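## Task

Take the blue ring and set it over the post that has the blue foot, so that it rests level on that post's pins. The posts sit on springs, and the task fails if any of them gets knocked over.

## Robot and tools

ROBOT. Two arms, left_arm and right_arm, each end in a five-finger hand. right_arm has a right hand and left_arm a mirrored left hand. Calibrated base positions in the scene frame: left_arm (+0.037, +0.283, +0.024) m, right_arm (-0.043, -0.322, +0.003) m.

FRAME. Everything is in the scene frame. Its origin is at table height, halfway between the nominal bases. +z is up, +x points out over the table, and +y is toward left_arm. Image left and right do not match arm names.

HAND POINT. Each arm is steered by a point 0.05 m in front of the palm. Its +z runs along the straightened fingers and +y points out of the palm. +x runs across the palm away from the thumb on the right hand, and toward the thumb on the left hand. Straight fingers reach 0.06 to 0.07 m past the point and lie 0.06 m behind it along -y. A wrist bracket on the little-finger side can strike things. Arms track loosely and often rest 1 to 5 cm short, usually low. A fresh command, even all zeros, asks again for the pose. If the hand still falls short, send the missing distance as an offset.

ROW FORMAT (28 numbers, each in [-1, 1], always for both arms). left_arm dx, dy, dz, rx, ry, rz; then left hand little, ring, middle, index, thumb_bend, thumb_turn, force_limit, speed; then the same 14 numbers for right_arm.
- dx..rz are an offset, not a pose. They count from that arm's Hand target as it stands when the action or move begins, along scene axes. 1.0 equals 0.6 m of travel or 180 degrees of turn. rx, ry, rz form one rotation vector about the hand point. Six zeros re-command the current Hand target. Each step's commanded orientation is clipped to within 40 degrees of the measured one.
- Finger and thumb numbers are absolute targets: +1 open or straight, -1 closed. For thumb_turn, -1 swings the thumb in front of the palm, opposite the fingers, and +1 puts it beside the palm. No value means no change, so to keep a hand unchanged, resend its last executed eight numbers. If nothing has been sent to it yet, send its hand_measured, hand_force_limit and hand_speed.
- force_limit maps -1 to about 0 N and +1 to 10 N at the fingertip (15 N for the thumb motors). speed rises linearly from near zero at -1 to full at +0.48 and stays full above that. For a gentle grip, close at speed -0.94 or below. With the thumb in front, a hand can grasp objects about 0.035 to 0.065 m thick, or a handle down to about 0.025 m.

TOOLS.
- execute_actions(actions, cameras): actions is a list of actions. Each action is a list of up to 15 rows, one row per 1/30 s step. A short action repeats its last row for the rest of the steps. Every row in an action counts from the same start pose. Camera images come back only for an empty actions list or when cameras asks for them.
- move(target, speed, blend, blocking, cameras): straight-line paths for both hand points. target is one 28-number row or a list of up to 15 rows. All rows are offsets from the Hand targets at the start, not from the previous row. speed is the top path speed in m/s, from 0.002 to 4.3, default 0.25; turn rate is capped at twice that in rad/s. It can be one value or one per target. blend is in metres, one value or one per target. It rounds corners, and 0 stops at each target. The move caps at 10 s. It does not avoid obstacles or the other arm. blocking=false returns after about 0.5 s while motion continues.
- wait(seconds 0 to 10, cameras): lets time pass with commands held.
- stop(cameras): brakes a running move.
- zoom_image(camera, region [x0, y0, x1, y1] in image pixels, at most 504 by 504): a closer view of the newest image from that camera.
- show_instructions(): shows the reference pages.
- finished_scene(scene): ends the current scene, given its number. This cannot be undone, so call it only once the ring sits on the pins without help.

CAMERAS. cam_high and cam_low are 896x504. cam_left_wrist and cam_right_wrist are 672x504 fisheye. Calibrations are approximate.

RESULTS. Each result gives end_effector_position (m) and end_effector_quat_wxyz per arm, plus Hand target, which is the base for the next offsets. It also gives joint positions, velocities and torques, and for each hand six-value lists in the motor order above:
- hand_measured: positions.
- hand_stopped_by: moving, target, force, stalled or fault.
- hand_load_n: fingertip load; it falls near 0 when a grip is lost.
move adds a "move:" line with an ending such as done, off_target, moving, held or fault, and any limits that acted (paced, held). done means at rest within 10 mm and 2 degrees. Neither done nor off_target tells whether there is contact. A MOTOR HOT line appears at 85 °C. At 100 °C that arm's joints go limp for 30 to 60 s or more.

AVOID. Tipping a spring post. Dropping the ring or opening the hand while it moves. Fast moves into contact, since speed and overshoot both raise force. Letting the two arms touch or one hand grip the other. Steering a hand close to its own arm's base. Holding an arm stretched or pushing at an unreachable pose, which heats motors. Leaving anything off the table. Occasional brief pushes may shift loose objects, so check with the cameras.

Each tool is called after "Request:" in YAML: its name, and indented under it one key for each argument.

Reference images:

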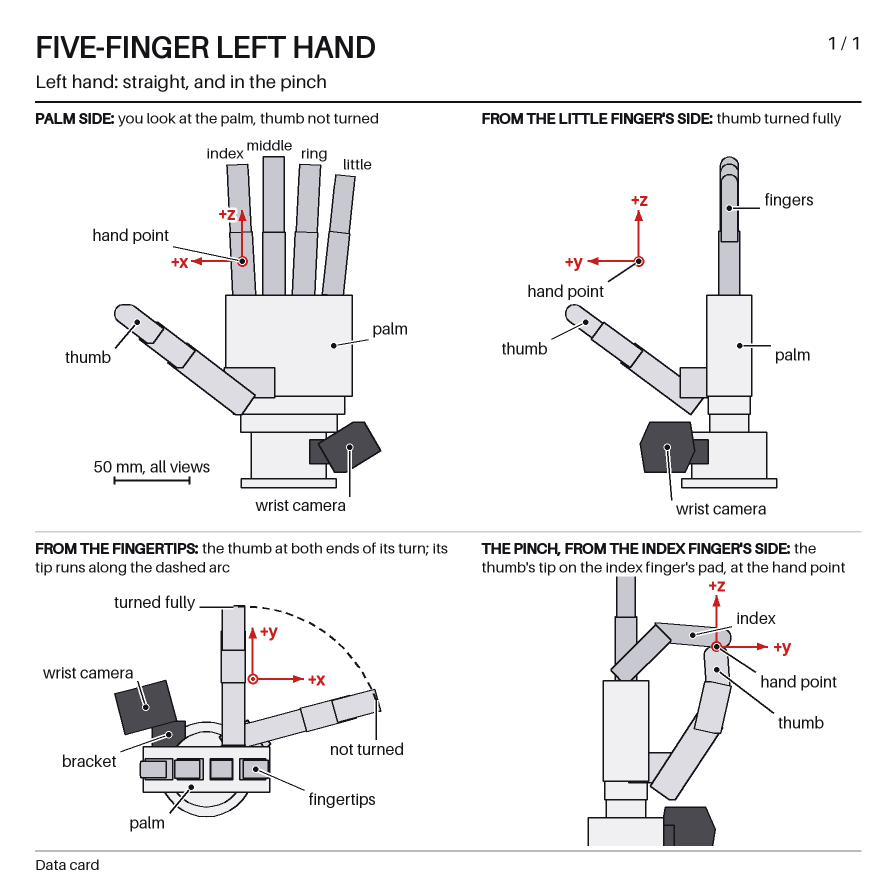

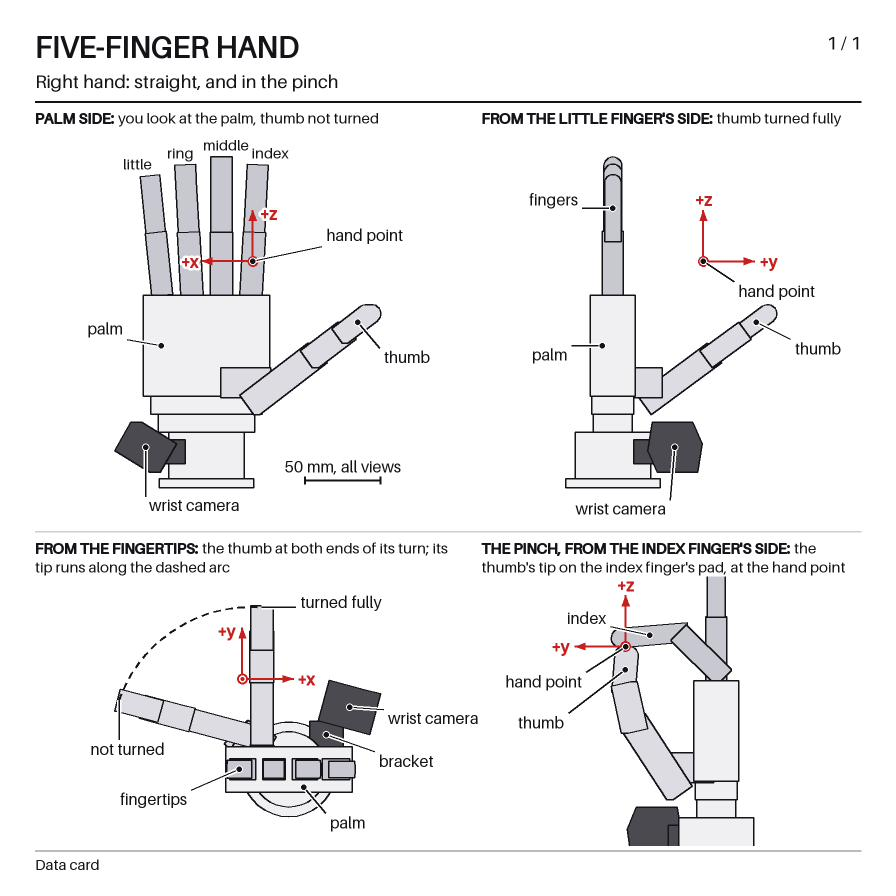

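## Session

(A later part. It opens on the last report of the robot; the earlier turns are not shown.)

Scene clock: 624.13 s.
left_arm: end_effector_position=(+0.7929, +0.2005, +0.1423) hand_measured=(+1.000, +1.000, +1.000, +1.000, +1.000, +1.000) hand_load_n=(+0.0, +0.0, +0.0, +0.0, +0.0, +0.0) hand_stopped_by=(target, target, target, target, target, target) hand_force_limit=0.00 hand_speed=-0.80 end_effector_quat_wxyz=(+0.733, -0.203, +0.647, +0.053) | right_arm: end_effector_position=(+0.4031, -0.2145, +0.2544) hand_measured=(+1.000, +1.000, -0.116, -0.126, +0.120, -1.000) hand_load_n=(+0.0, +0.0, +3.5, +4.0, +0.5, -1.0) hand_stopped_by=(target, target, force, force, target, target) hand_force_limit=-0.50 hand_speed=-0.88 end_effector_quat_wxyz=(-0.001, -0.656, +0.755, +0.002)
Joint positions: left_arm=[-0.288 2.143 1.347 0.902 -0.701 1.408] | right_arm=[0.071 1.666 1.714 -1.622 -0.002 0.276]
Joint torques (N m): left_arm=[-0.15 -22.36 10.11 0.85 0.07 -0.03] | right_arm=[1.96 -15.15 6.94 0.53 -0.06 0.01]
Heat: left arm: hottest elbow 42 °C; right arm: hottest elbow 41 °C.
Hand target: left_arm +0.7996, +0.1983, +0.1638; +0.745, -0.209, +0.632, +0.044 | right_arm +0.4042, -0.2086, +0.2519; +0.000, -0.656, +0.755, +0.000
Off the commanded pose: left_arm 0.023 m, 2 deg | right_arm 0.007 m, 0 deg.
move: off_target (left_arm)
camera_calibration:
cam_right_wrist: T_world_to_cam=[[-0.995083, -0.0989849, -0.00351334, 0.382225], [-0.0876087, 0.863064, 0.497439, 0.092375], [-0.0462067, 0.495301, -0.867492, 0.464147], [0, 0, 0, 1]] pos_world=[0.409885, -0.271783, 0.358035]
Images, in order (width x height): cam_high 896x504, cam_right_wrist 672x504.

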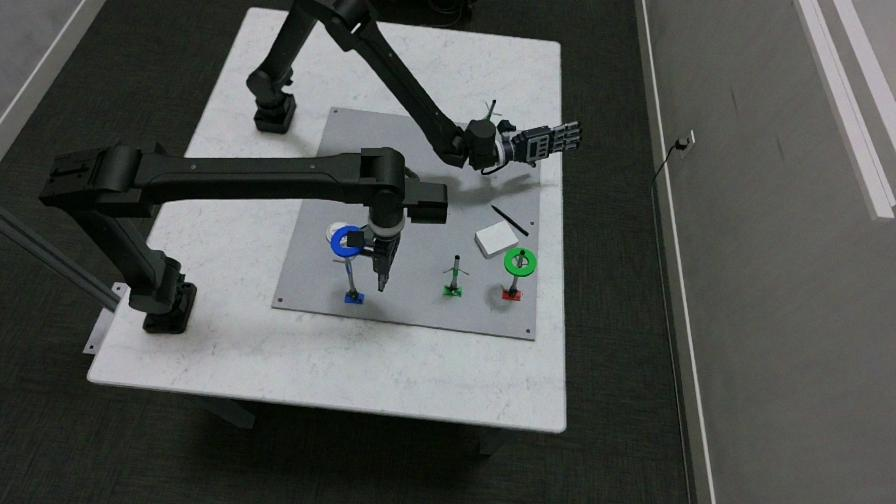

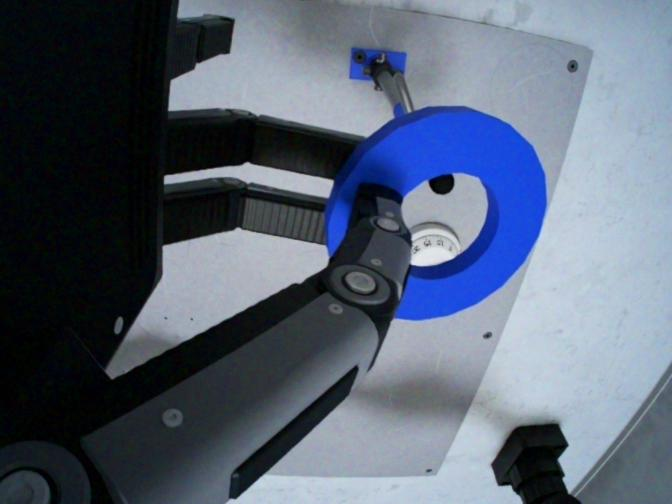

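Request:
execute_actions:
  actions: []

Scene clock: 646.87 s.
left_arm: end_effector_position=(+0.7929, +0.2005, +0.1423) hand_measured=(+1.000, +1.000, +1.000, +1.000, +1.000, +1.000) hand_load_n=(+0.0, +0.0, +0.0, +0.0, +0.0, +0.0) hand_stopped_by=(target, target, target, target, target, target) hand_force_limit=0.00 hand_speed=-0.80 end_effector_quat_wxyz=(+0.733, -0.203, +0.647, +0.053) | right_arm: end_effector_position=(+0.4031, -0.2145, +0.2544) hand_measured=(+1.000, +1.000, -0.116, -0.126, +0.120, -1.000) hand_load_n=(+0.0, +0.0, +3.0, +4.0, +0.5, -1.0) hand_stopped_by=(target, target, force, force, target, target) hand_force_limit=-0.50 hand_speed=-0.88 end_effector_quat_wxyz=(-0.001, -0.656, +0.755, +0.002)
Joint positions: left_arm=[-0.288 2.143 1.347 0.902 -0.701 1.408] | right_arm=[0.071 1.666 1.714 -1.622 -0.002 0.277]
Joint velocities: within noise
Joint torques (N m): left_arm=[-0.09 -22.18 10.09 0.94 0.06 -0.01] | right_arm=[2.2 -15.85 6.95 0.24 -0.05 -0.02]
Motor temperatures (°C): left_arm=[24 36 42 26 23 24] | right_arm=[27 32 38 26 27 26]
Heat: left arm: hottest elbow 42 °C; right arm: hottest elbow 38 °C.
Hand target: left_arm +0.7996, +0.1983, +0.1638; +0.745, -0.209, +0.632, +0.044 | right_arm +0.4042, -0.2086, +0.2520; +0.000, -0.656, +0.755, +0.000
Off the commanded pose: left_arm 0.023 m, 2 deg | right_arm 0.007 m, 0 deg.
camera_calibration:
cam_left_wrist: T_world_to_cam=[[0.407603, -0.912375, -0.03785, -0.126361], [-0.401044, -0.14162, -0.905046, 0.476945], [0.820381, 0.384078, -0.423627, -0.552708], [0, 0, 0, 1]] pos_world=[0.696212, 0.164539, 0.192732]
cam_right_wrist: T_world_to_cam=[[-0.995163, -0.0981782, -0.0034912, 0.382469], [-0.0868992, 0.863148, 0.497418, 0.0921139], [-0.0458222, 0.495315, -0.867504, 0.463997], [0, 0, 0, 1]] pos_world=[0.409885, -0.271783, 0.358035]

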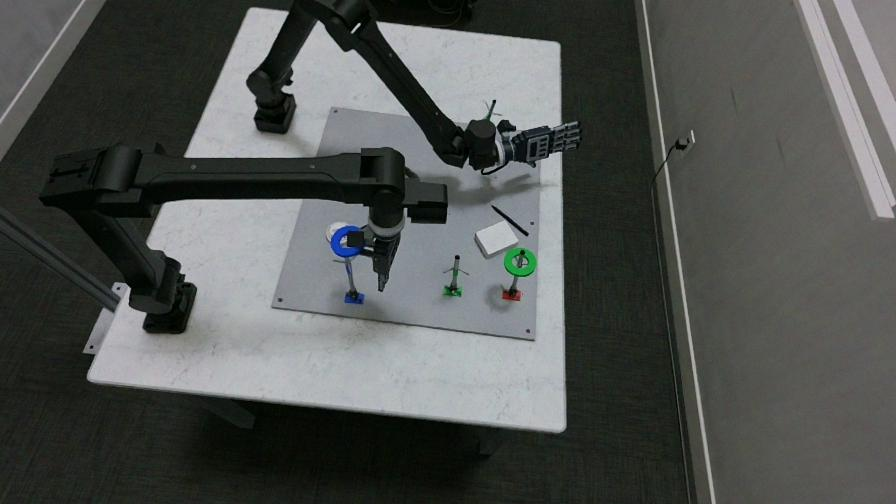

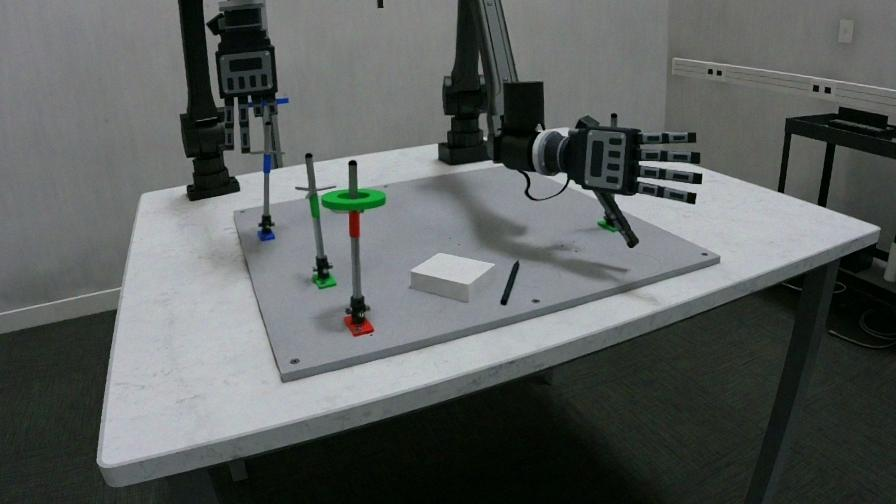

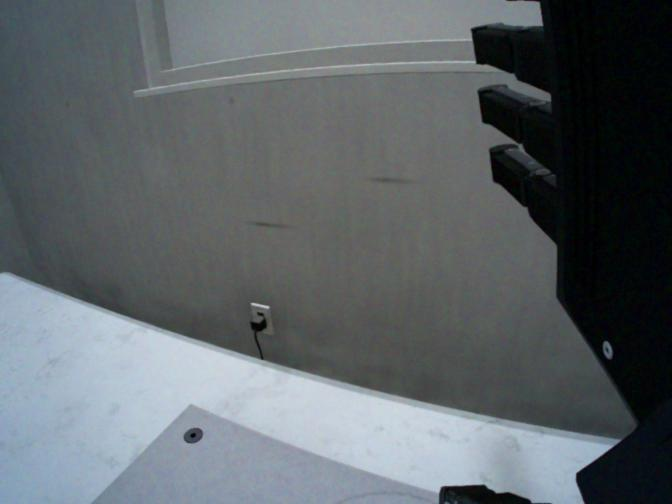

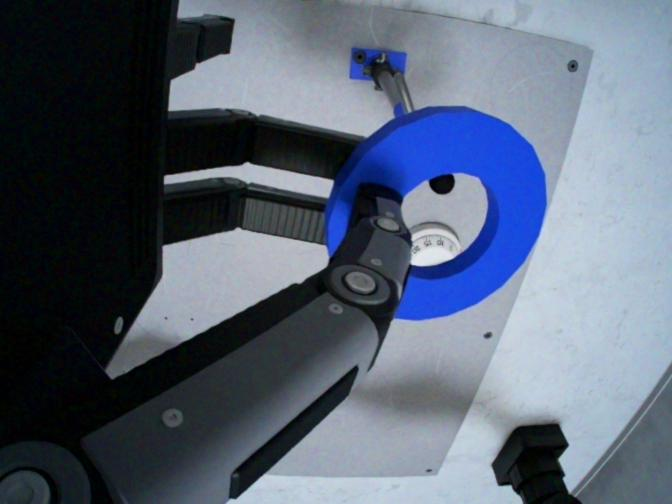

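Request:
move:
  target: [0,0,0,0,0,0,1,1,1,1,1,1,0,-0.8,-0.005,-0.005,-0.05,0,0,0,1,1,-0.4,-0.4,0.12,-1,-0.5,-0.88]
  speed: 0.05
  cameras: ["cam_high","cam_right_wrist","cam_low"]

Scene clock: 654.73 s.
left_arm: end_effector_position=(+0.7929, +0.2005, +0.1423) hand_measured=(+1.000, +1.000, +1.000, +1.000, +1.000, +1.000) hand_load_n=(+0.0, +0.0, +0.0, +0.0, +0.0, +0.0) hand_stopped_by=(target, target, target, target, target, target) hand_force_limit=0.00 hand_speed=-0.80 end_effector_quat_wxyz=(+0.733, -0.203, +0.647, +0.053) | right_arm: end_effector_position=(+0.4009, -0.2148, +0.2206) hand_measured=(+1.000, +1.000, -0.116, -0.126, +0.120, -1.000) hand_load_n=(+0.0, +0.0, +3.0, +4.0, +0.5, -1.0) hand_stopped_by=(target, target, force, force, target, target) hand_force_limit=-0.50 hand_speed=-0.88 end_effector_quat_wxyz=(-0.005, -0.656, +0.755, +0.004)
Joint positions: left_arm=[-0.288 2.143 1.347 0.902 -0.701 1.408] | right_arm=[0.071 1.666 1.624 -1.541 -0.002 0.277]
Joint torques (N m): left_arm=[-0.21 -22.3 10.06 0.92 0.08 0] | right_arm=[1.73 -15.62 6.71 0.31 -0.01 -0.03]
Heat: left arm: hottest elbow 42 °C; right arm: hottest elbow 38 °C.
Hand target: left_arm +0.7996, +0.1983, +0.1638; +0.745, -0.209, +0.632, +0.044 | right_arm +0.4012, -0.2116, +0.2219; +0.000, -0.656, +0.755, +0.000
Off the commanded pose: left_arm 0.023 m, 2 deg | right_arm 0.003 m, 1 deg.
move: off_target (left_arm)
camera_calibration:
cam_right_wrist: T_world_to_cam=[[-0.995147, -0.0982629, 0.00527671, 0.378085], [-0.0826509, 0.863734, 0.497124, 0.107443], [-0.0534065, 0.494275, -0.867663, 0.43767], [0, 0, 0, 1]] pos_world=[0.408505, -0.27198, 0.324343]
Images, in order (width x height): cam_high 896x504, cam_low 896x504, cam_right_wrist 672x504.

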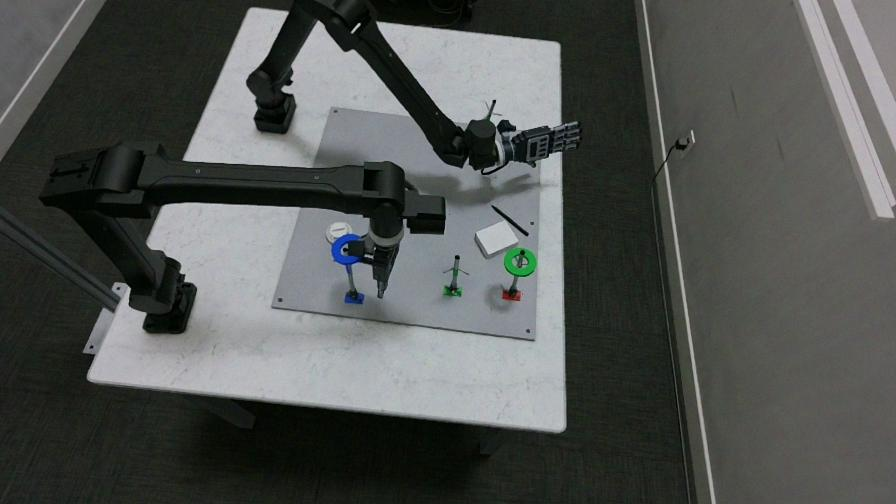

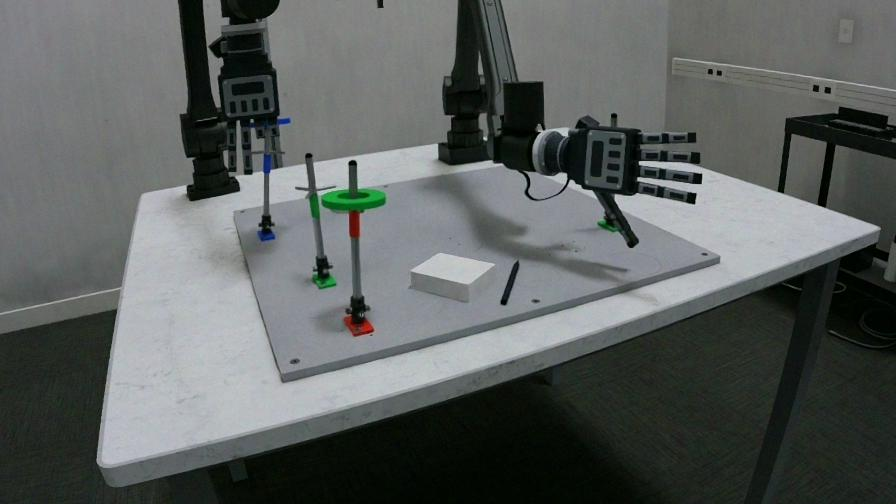

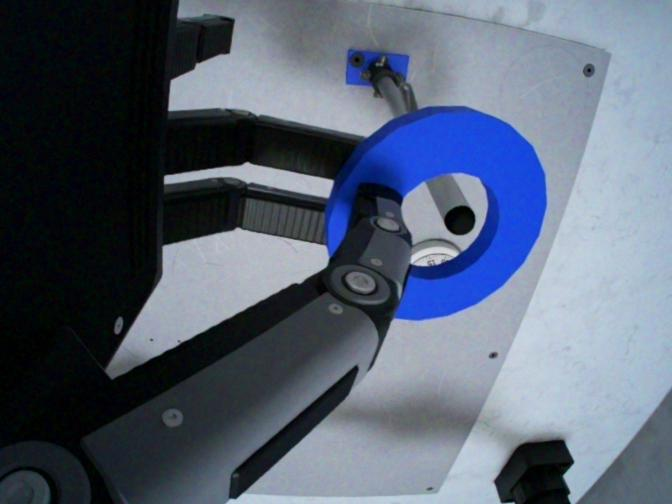

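Request:
zoom_image:
  camera: "cam_low"
  region: [210, 60, 330, 250]

Request:
zoom_image:
  camera: "cam_high"
  region: [310, 200, 430, 320]

Scaled by 2.653 from the camera's 896x504 image, which has a finer 1280x720 frame.

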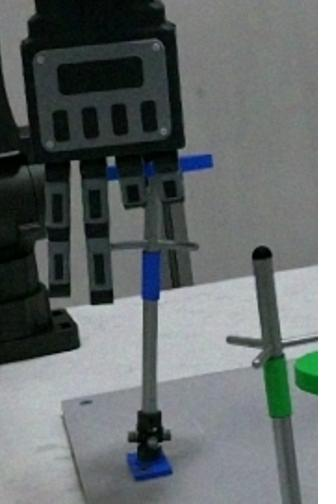

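Scaled by 4.200 from the camera's 896x504 image, which has a finer 1280x720 frame.

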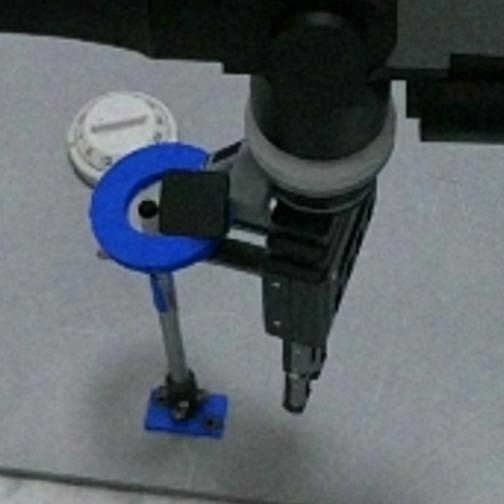

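Request:
move:
  target: [0,0,0,0,0,0,1,1,1,1,1,1,0,-0.8,-0.005,-0.004,-0.03,0,0,0,1,1,-0.4,-0.4,0.12,-1,-0.5,-0.88]
  speed: 0.05
  cameras: ["cam_high","cam_right_wrist","cam_low"]

Request:
zoom_image:
  camera: "cam_low"
  region: [210, 60, 330, 250]

Request:
zoom_image:
  camera: "cam_high"
  region: [310, 200, 430, 320]

Scene clock: 675.83 s.
left_arm: end_effector_position=(+0.7929, +0.2005, +0.1423) hand_measured=(+1.000, +1.000, +1.000, +1.000, +1.000, +1.000) hand_load_n=(+0.0, +0.0, +0.0, +0.0, +0.0, +0.0) hand_stopped_by=(target, target, target, target, target, target) hand_force_limit=0.00 hand_speed=-0.80 end_effector_quat_wxyz=(+0.733, -0.203, +0.647, +0.053) | right_arm: end_effector_position=(+0.3980, -0.2152, +0.2003) hand_measured=(+1.000, +1.000, -0.116, -0.126, +0.120, -1.000) hand_load_n=(+0.0, +0.0, +3.0, +3.5, +0.5, -1.0) hand_stopped_by=(target, target, force, force, target, target) hand_force_limit=-0.50 hand_speed=-0.88 end_effector_quat_wxyz=(-0.007, -0.656, +0.755, +0.006)
Joint positions: left_arm=[-0.288 2.143 1.347 0.902 -0.701 1.408] | right_arm=[0.071 1.666 1.57 -1.492 -0.002 0.277]
Joint torques (N m): left_arm=[-0.21 -22.3 10.07 0.91 0.08 -0.01] | right_arm=[1.85 -16.73 6.72 0.24 -0.03 -0.09]
Heat: left arm: hottest elbow 42 °C; right arm: hottest elbow 37 °C.
Hand target: left_arm +0.7996, +0.1983, +0.1638; +0.745, -0.209, +0.632, +0.044 | right_arm +0.3982, -0.2140, +0.2040; +0.000, -0.656, +0.755, +0.000
Off the commanded pose: left_arm 0.023 m, 2 deg | right_arm 0.004 m, 1 deg.
move: off_target (left_arm)
camera_calibration:
cam_right_wrist: T_world_to_cam=[[-0.995113, -0.0981715, 0.0106293, 0.374271], [-0.0799423, 0.864131, 0.496877, 0.116733], [-0.0579642, 0.493599, -0.867756, 0.421695], [0, 0, 0, 1]] pos_world=[0.406217, -0.272278, 0.303948]
Images, in order (width x height): cam_high 896x504, cam_low 896x504, cam_right_wrist 672x504.

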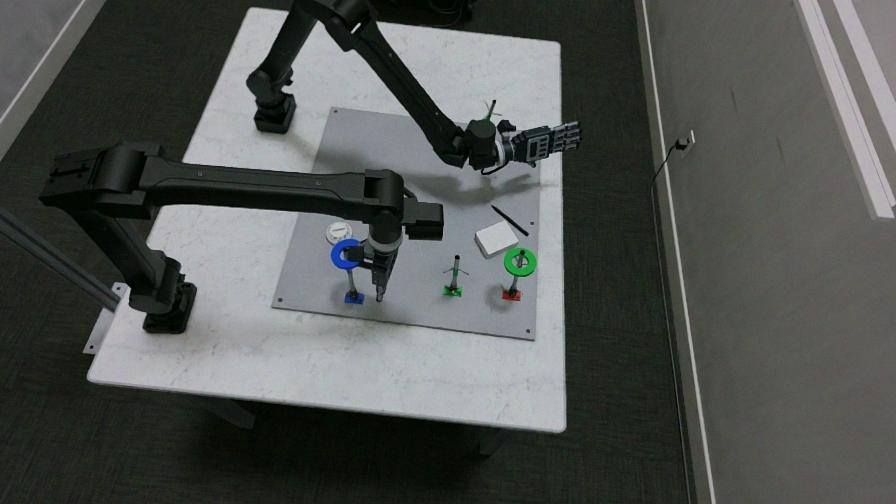

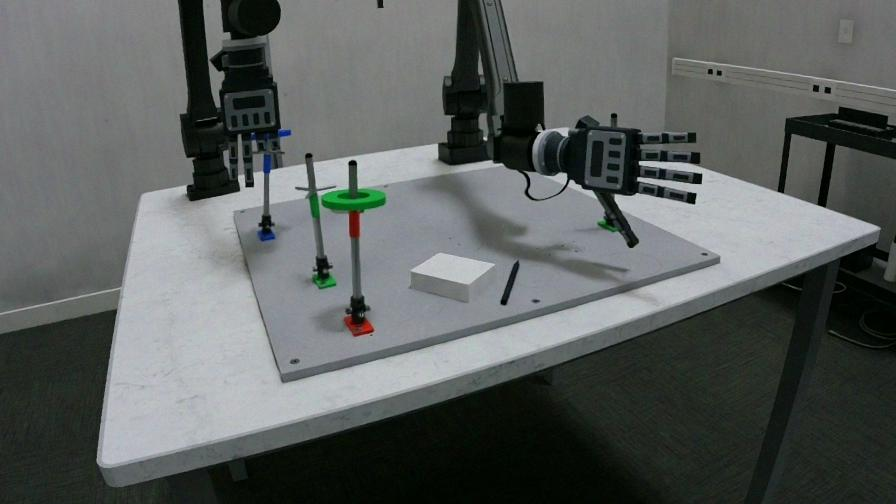

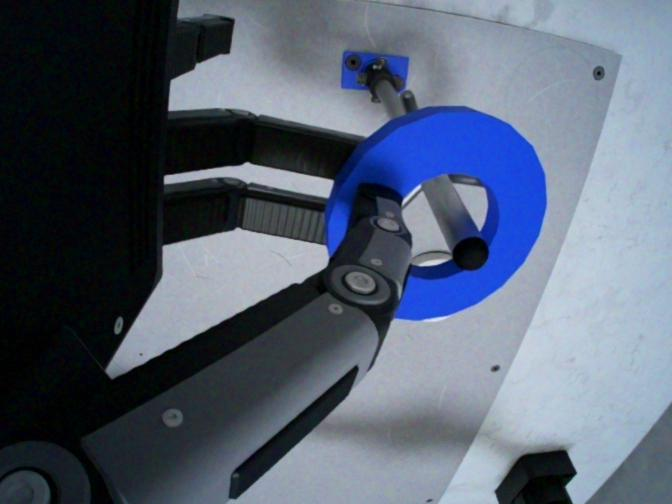

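Scaled by 2.653 from the camera's 896x504 image, which has a finer 1280x720 frame.

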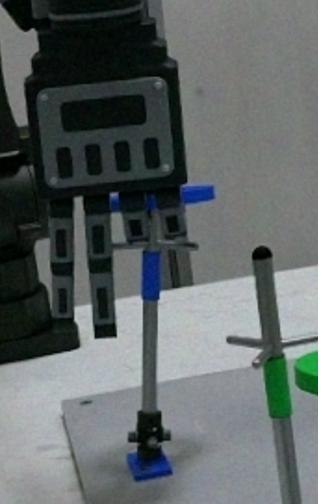

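Scaled by 4.200 from the camera's 896x504 image, which has a finer 1280x720 frame.

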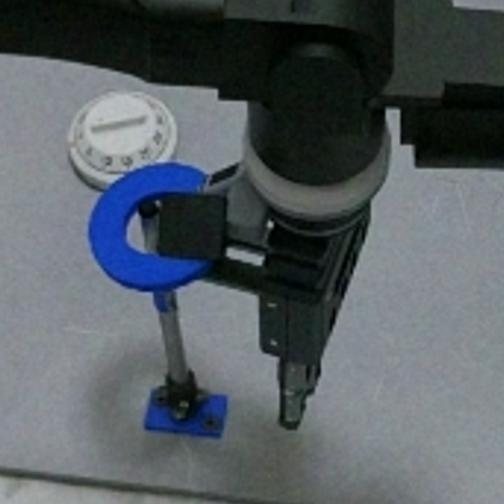

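Request:
move:
  target: [0,0,0,0,0,0,1,1,1,1,1,1,0,-0.8,-0.002,-0.003,-0.033,0,0,0,1,1,-0.4,-0.4,0.12,-1,-0.5,-0.88]
  speed: 0.05
  cameras: ["cam_high","cam_right_wrist","cam_low"]

Request:
zoom_image:
  camera: "cam_low"
  region: [210, 60, 330, 250]

Request:
zoom_image:
  camera: "cam_right_wrist"
  region: [300, 60, 600, 360]

Scene clock: 688.03 s.
left_arm: end_effector_position=(+0.7929, +0.2005, +0.1423) hand_measured=(+1.000, +1.000, +1.000, +1.000, +1.000, +1.000) hand_load_n=(+0.0, +0.0, +0.0, +0.0, +0.0, +0.0) hand_stopped_by=(target, target, target, target, target, target) hand_force_limit=0.00 hand_speed=-0.80 end_effector_quat_wxyz=(+0.733, -0.203, +0.647, +0.053) | right_arm: end_effector_position=(+0.3962, -0.2154, +0.1814) hand_measured=(+1.000, +1.000, -0.116, -0.126, +0.120, -1.000) hand_load_n=(+0.0, +0.0, +3.0, +3.5, +0.5, -1.0) hand_stopped_by=(target, target, force, force, target, target) hand_force_limit=-0.50 hand_speed=-0.88 end_effector_quat_wxyz=(-0.006, -0.656, +0.755, +0.005)
Joint positions: left_arm=[-0.288 2.143 1.347 0.902 -0.701 1.408] | right_arm=[0.071 1.666 1.52 -1.441 -0.002 0.277]
Joint torques (N m): left_arm=[-0.21 -22.3 10.1 0.94 0.07 -0.02] | right_arm=[1.85 -16.03 6.74 0.49 -0.04 -0.11]
Heat: left arm: hottest elbow 43 °C; right arm: hottest elbow 38 °C.
Hand target: left_arm +0.7996, +0.1983, +0.1638; +0.745, -0.209, +0.632, +0.044 | right_arm +0.3970, -0.2158, +0.1841; +0.000, -0.656, +0.755, +0.000
Off the commanded pose: left_arm 0.023 m, 2 deg | right_arm 0.003 m, 1 deg.
move: off_target (left_arm)
camera_calibration:
cam_right_wrist: T_world_to_cam=[[-0.995126, -0.0981897, 0.00908847, 0.372889], [-0.0807153, 0.864025, 0.496936, 0.126491], [-0.0566467, 0.493781, -0.867739, 0.404837], [0, 0, 0, 1]] pos_world=[0.404214, -0.272579, 0.285046]
Images, in order (width x height): cam_high 896x504, cam_low 896x504, cam_right_wrist 672x504.

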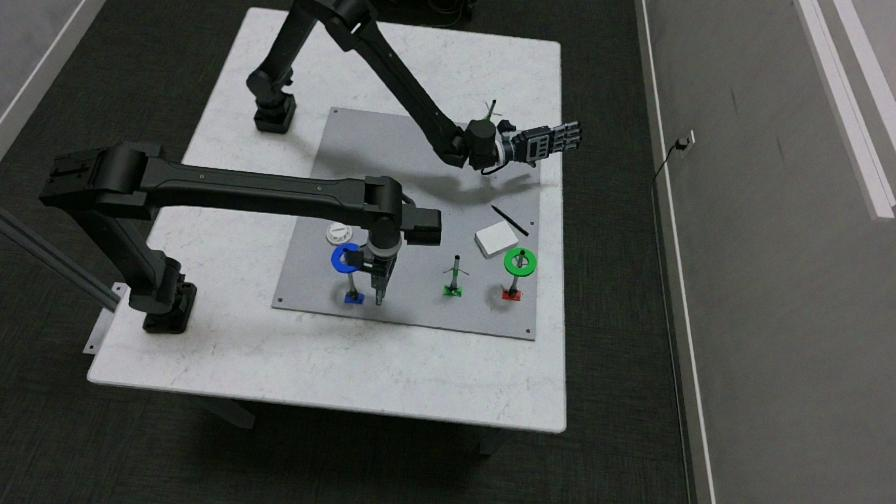

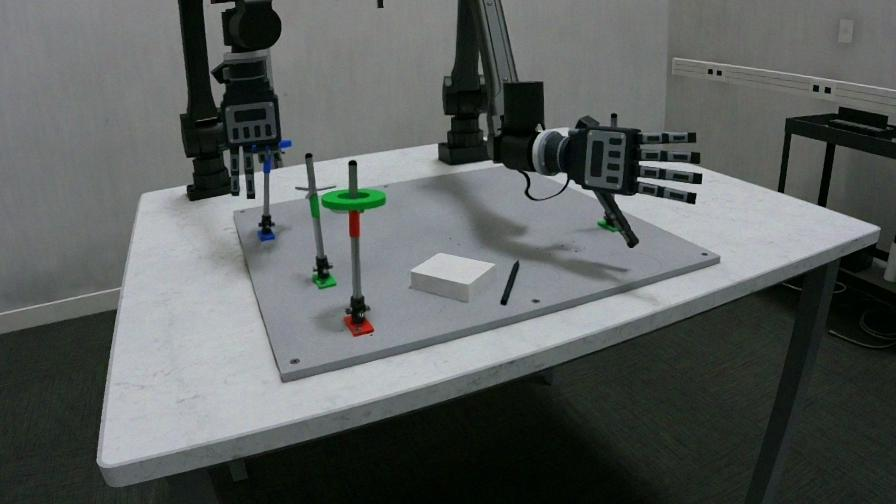

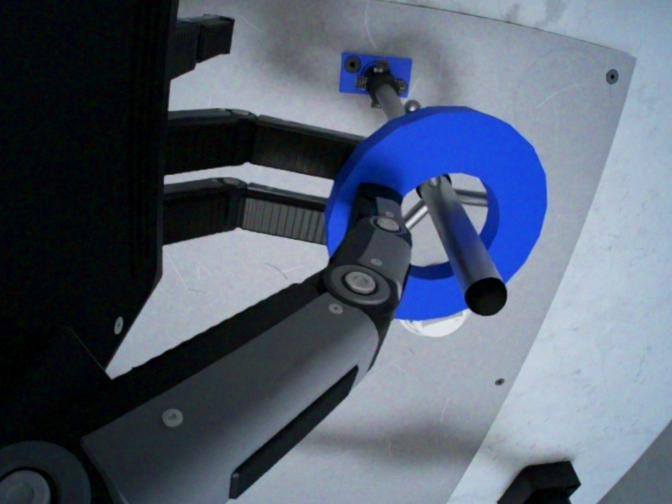

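Scaled by 2.653 from the camera's 896x504 image, which has a finer 1280x720 frame.

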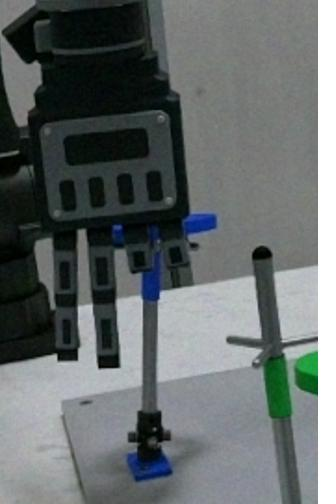

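Scaled by 1.680 from the camera's 672x504 image, which has a finer 960x720 frame.

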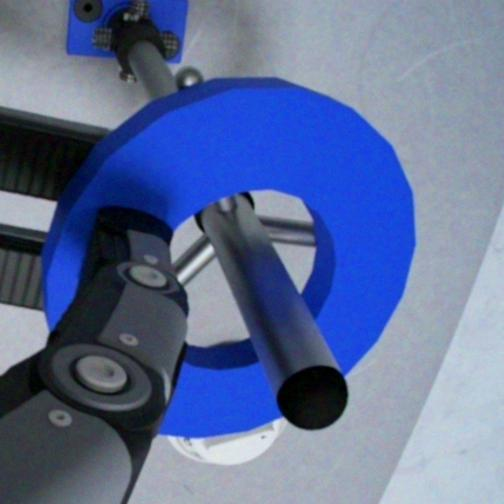

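Request:
move:
  target: [0,0,0,0,0,0,1,1,1,1,1,1,0,-0.8,-0.001,-0.002,-0.020,0,0,0,1,1,-0.4,-0.4,0.12,-1,-0.5,-0.88]
  speed: 0.03
  cameras: ["cam_high","cam_right_wrist","cam_low"]

Request:
zoom_image:
  camera: "cam_low"
  region: [230, 100, 310, 250]

Request:
zoom_image:
  camera: "cam_right_wrist"
  region: [300, 60, 600, 360]

Scene clock: 697.53 s.
left_arm: end_effector_position=(+0.7929, +0.2005, +0.1423) hand_measured=(+1.000, +1.000, +1.000, +1.000, +1.000, +1.000) hand_load_n=(+0.0, +0.0, +0.5, +0.0, +0.0, +0.0) hand_stopped_by=(target, target, target, target, target, target) hand_force_limit=0.00 hand_speed=-0.80 end_effector_quat_wxyz=(+0.733, -0.203, +0.647, +0.053) | right_arm: end_effector_position=(+0.3972, -0.2154, +0.1791) hand_measured=(+1.000, +1.000, -0.116, -0.124, +0.120, -1.000) hand_load_n=(-0.5, +0.0, +0.0, +6.0, +1.0, +0.5) hand_stopped_by=(target, target, force, force, target, target) hand_force_limit=-0.50 hand_speed=-0.88 end_effector_quat_wxyz=(+0.001, -0.656, +0.755, +0.000)
Joint positions: left_arm=[-0.288 2.143 1.347 0.902 -0.701 1.408] | right_arm=[0.071 1.658 1.506 -1.418 -0.001 0.277]
Joint torques (N m): left_arm=[-0.09 -22.3 10.07 0.92 0.06 0] | right_arm=[1.03 -15.27 5.78 0.72 -0.07 -0.08]
Heat: left arm: hottest elbow 43 °C; right arm: hottest elbow 38 °C.
Hand target: left_arm +0.7996, +0.1983, +0.1638; +0.745, -0.209, +0.632, +0.044 | right_arm +0.3964, -0.2170, +0.1720; +0.000, -0.656, +0.755, +0.000
Off the commanded pose: left_arm 0.023 m, 2 deg | right_arm 0.007 m, 0 deg.
move: off_target (left_arm)
camera_calibration:
cam_right_wrist: T_world_to_cam=[[-0.995136, -0.0981762, -0.00811925, 0.377026], [-0.0892163, 0.863225, 0.496874, 0.130987], [-0.0417724, 0.495181, -0.867785, 0.397281], [0, 0, 0, 1]] pos_world=[0.403474, -0.272782, 0.282732]
Images, in order (width x height): cam_high 896x504, cam_low 896x504, cam_right_wrist 672x504.

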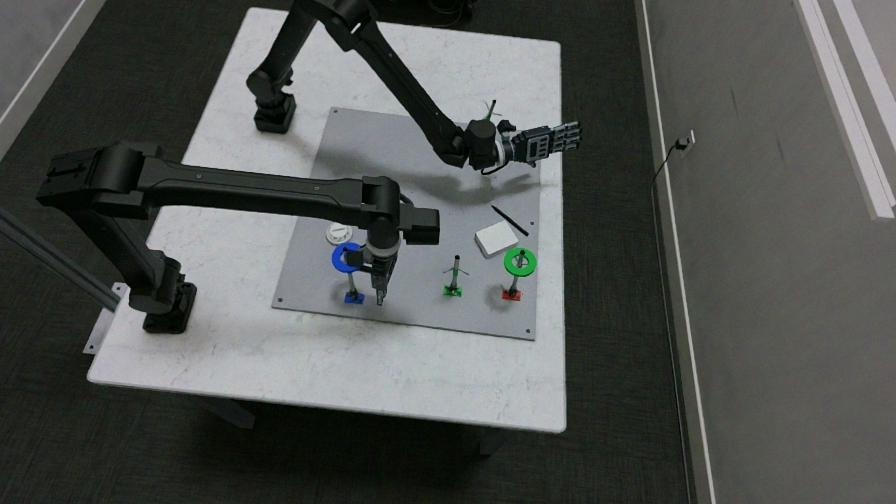

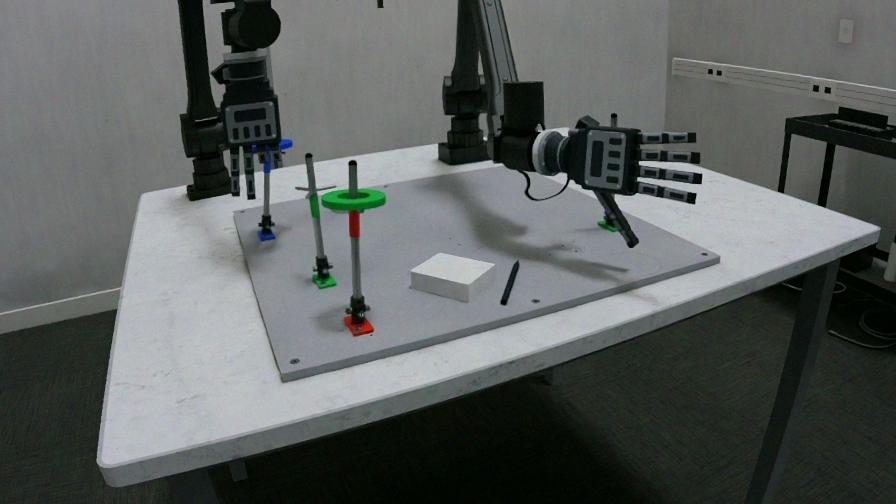

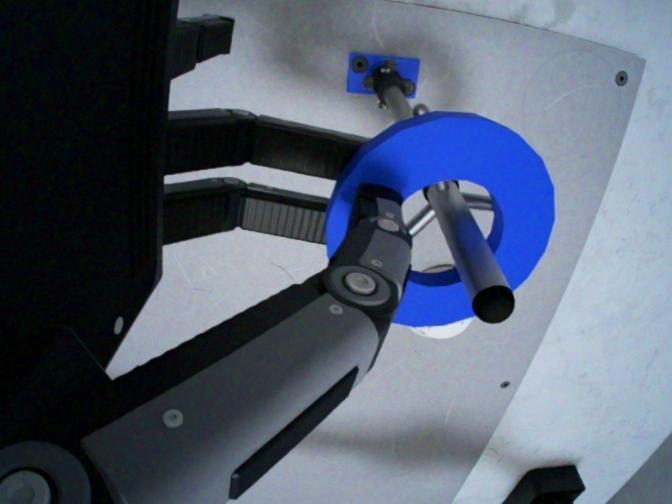

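Scaled by 3.360 from the camera's 896x504 image, which has a finer 1280x720 frame.

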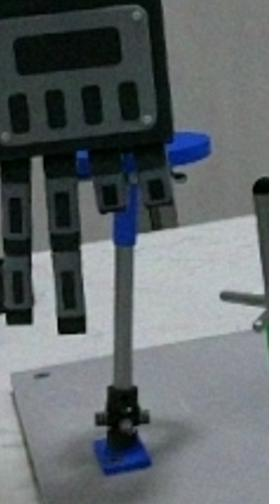

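Scaled by 1.680 from the camera's 672x504 image, which has a finer 960x720 frame.

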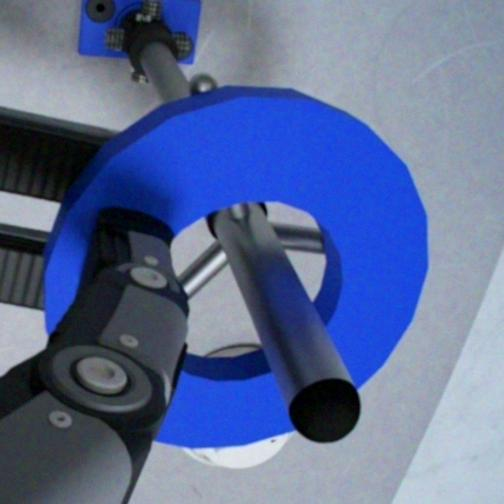

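Request:
move:
  target: [0,0,0,0,0,0,1,1,1,1,1,1,0,-0.8,0,0,0.004,0,0,0,1,1,-0.4,-0.4,0.4,-1,-0.5,-0.7]
  speed: 0.03
  cameras: ["cam_high","cam_right_wrist","cam_low"]

Request:
zoom_image:
  camera: "cam_low"
  region: [230, 100, 310, 250]

Request:
zoom_image:
  camera: "cam_right_wrist"
  region: [300, 60, 600, 360]

Scene clock: 708.83 s.
left_arm: end_effector_position=(+0.7929, +0.2005, +0.1423) hand_measured=(+1.000, +1.000, +1.000, +1.000, +1.000, +1.000) hand_load_n=(+0.0, +0.0, +0.0, +0.0, +0.0, +0.0) hand_stopped_by=(target, target, target, target, target, target) hand_force_limit=0.00 hand_speed=-0.80 end_effector_quat_wxyz=(+0.733, -0.203, +0.647, +0.053) | right_arm: end_effector_position=(+0.3953, -0.2157, +0.1757) hand_measured=(+1.000, +1.000, -0.116, -0.126, +0.400, -1.000) hand_load_n=(+0.0, +0.0, +0.0, +0.5, +0.0, -0.5) hand_stopped_by=(target, target, force, force, target, target) hand_force_limit=-0.50 hand_speed=-0.70 end_effector_quat_wxyz=(-0.002, -0.656, +0.755, +0.002)
Joint positions: left_arm=[-0.288 2.143 1.347 0.902 -0.701 1.408] | right_arm=[0.071 1.658 1.496 -1.413 -0.001 0.277]
Joint torques (N m): left_arm=[-0.32 -22.24 10.09 0.88 0.08 0] | right_arm=[1.03 -15.85 6.76 0.12 -0.06 -0.1]
Heat: left arm: hottest elbow 43 °C; right arm: hottest elbow 37 °C.
Hand target: left_arm +0.7996, +0.1983, +0.1638; +0.745, -0.209, +0.632, +0.044 | right_arm +0.3963, -0.2170, +0.1744; +0.000, -0.656, +0.755, +0.000
Off the commanded pose: left_arm 0.023 m, 2 deg | right_arm 0.002 m, 0 deg.
move: off_target (left_arm)
camera_calibration:
cam_right_wrist: T_world_to_cam=[[-0.995157, -0.0982506, -0.00310498, 0.374195], [-0.0868065, 0.863544, 0.496745, 0.13174], [-0.0461242, 0.494609, -0.867891, 0.396035], [0, 0, 0, 1]] pos_world=[0.402085, -0.272881, 0.279436]
Images, in order (width x height): cam_high 896x504, cam_low 896x504, cam_right_wrist 672x504.

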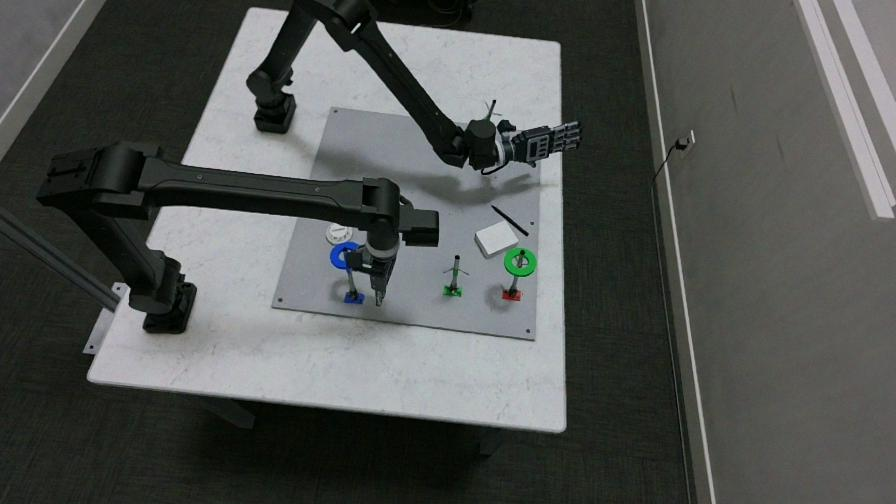

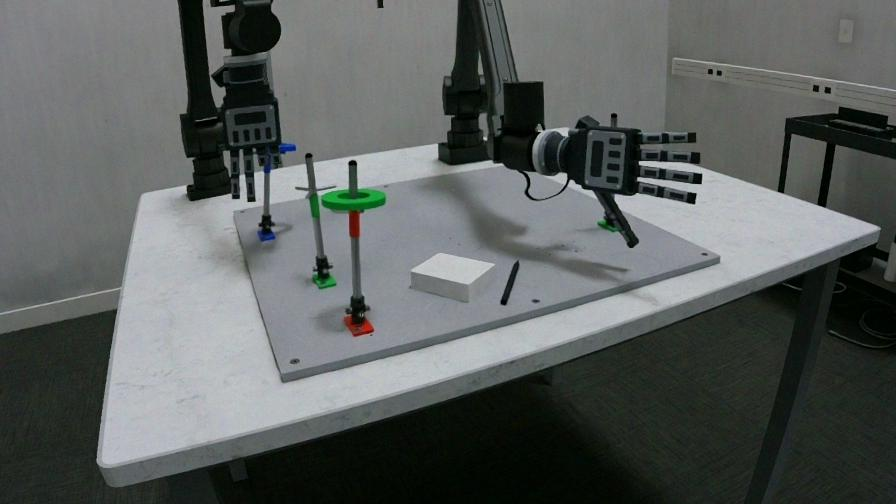

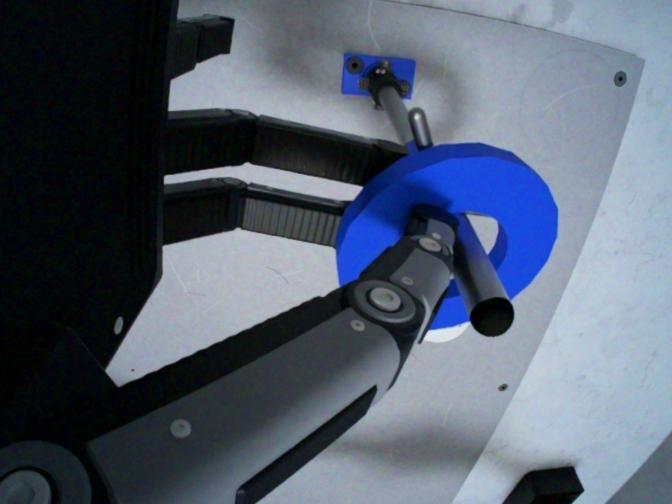

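Scaled by 3.360 from the camera's 896x504 image, which has a finer 1280x720 frame.

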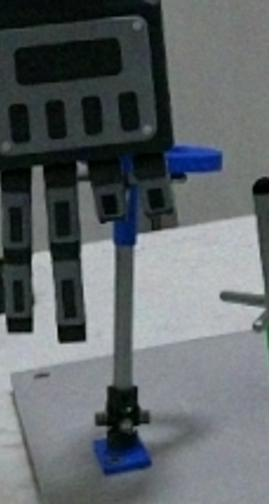

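Scaled by 1.680 from the camera's 672x504 image, which has a finer 960x720 frame.

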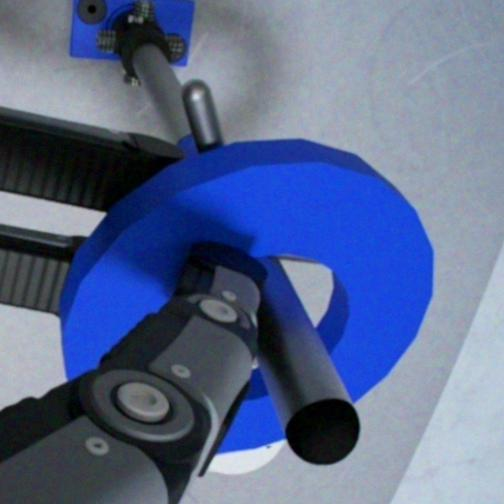

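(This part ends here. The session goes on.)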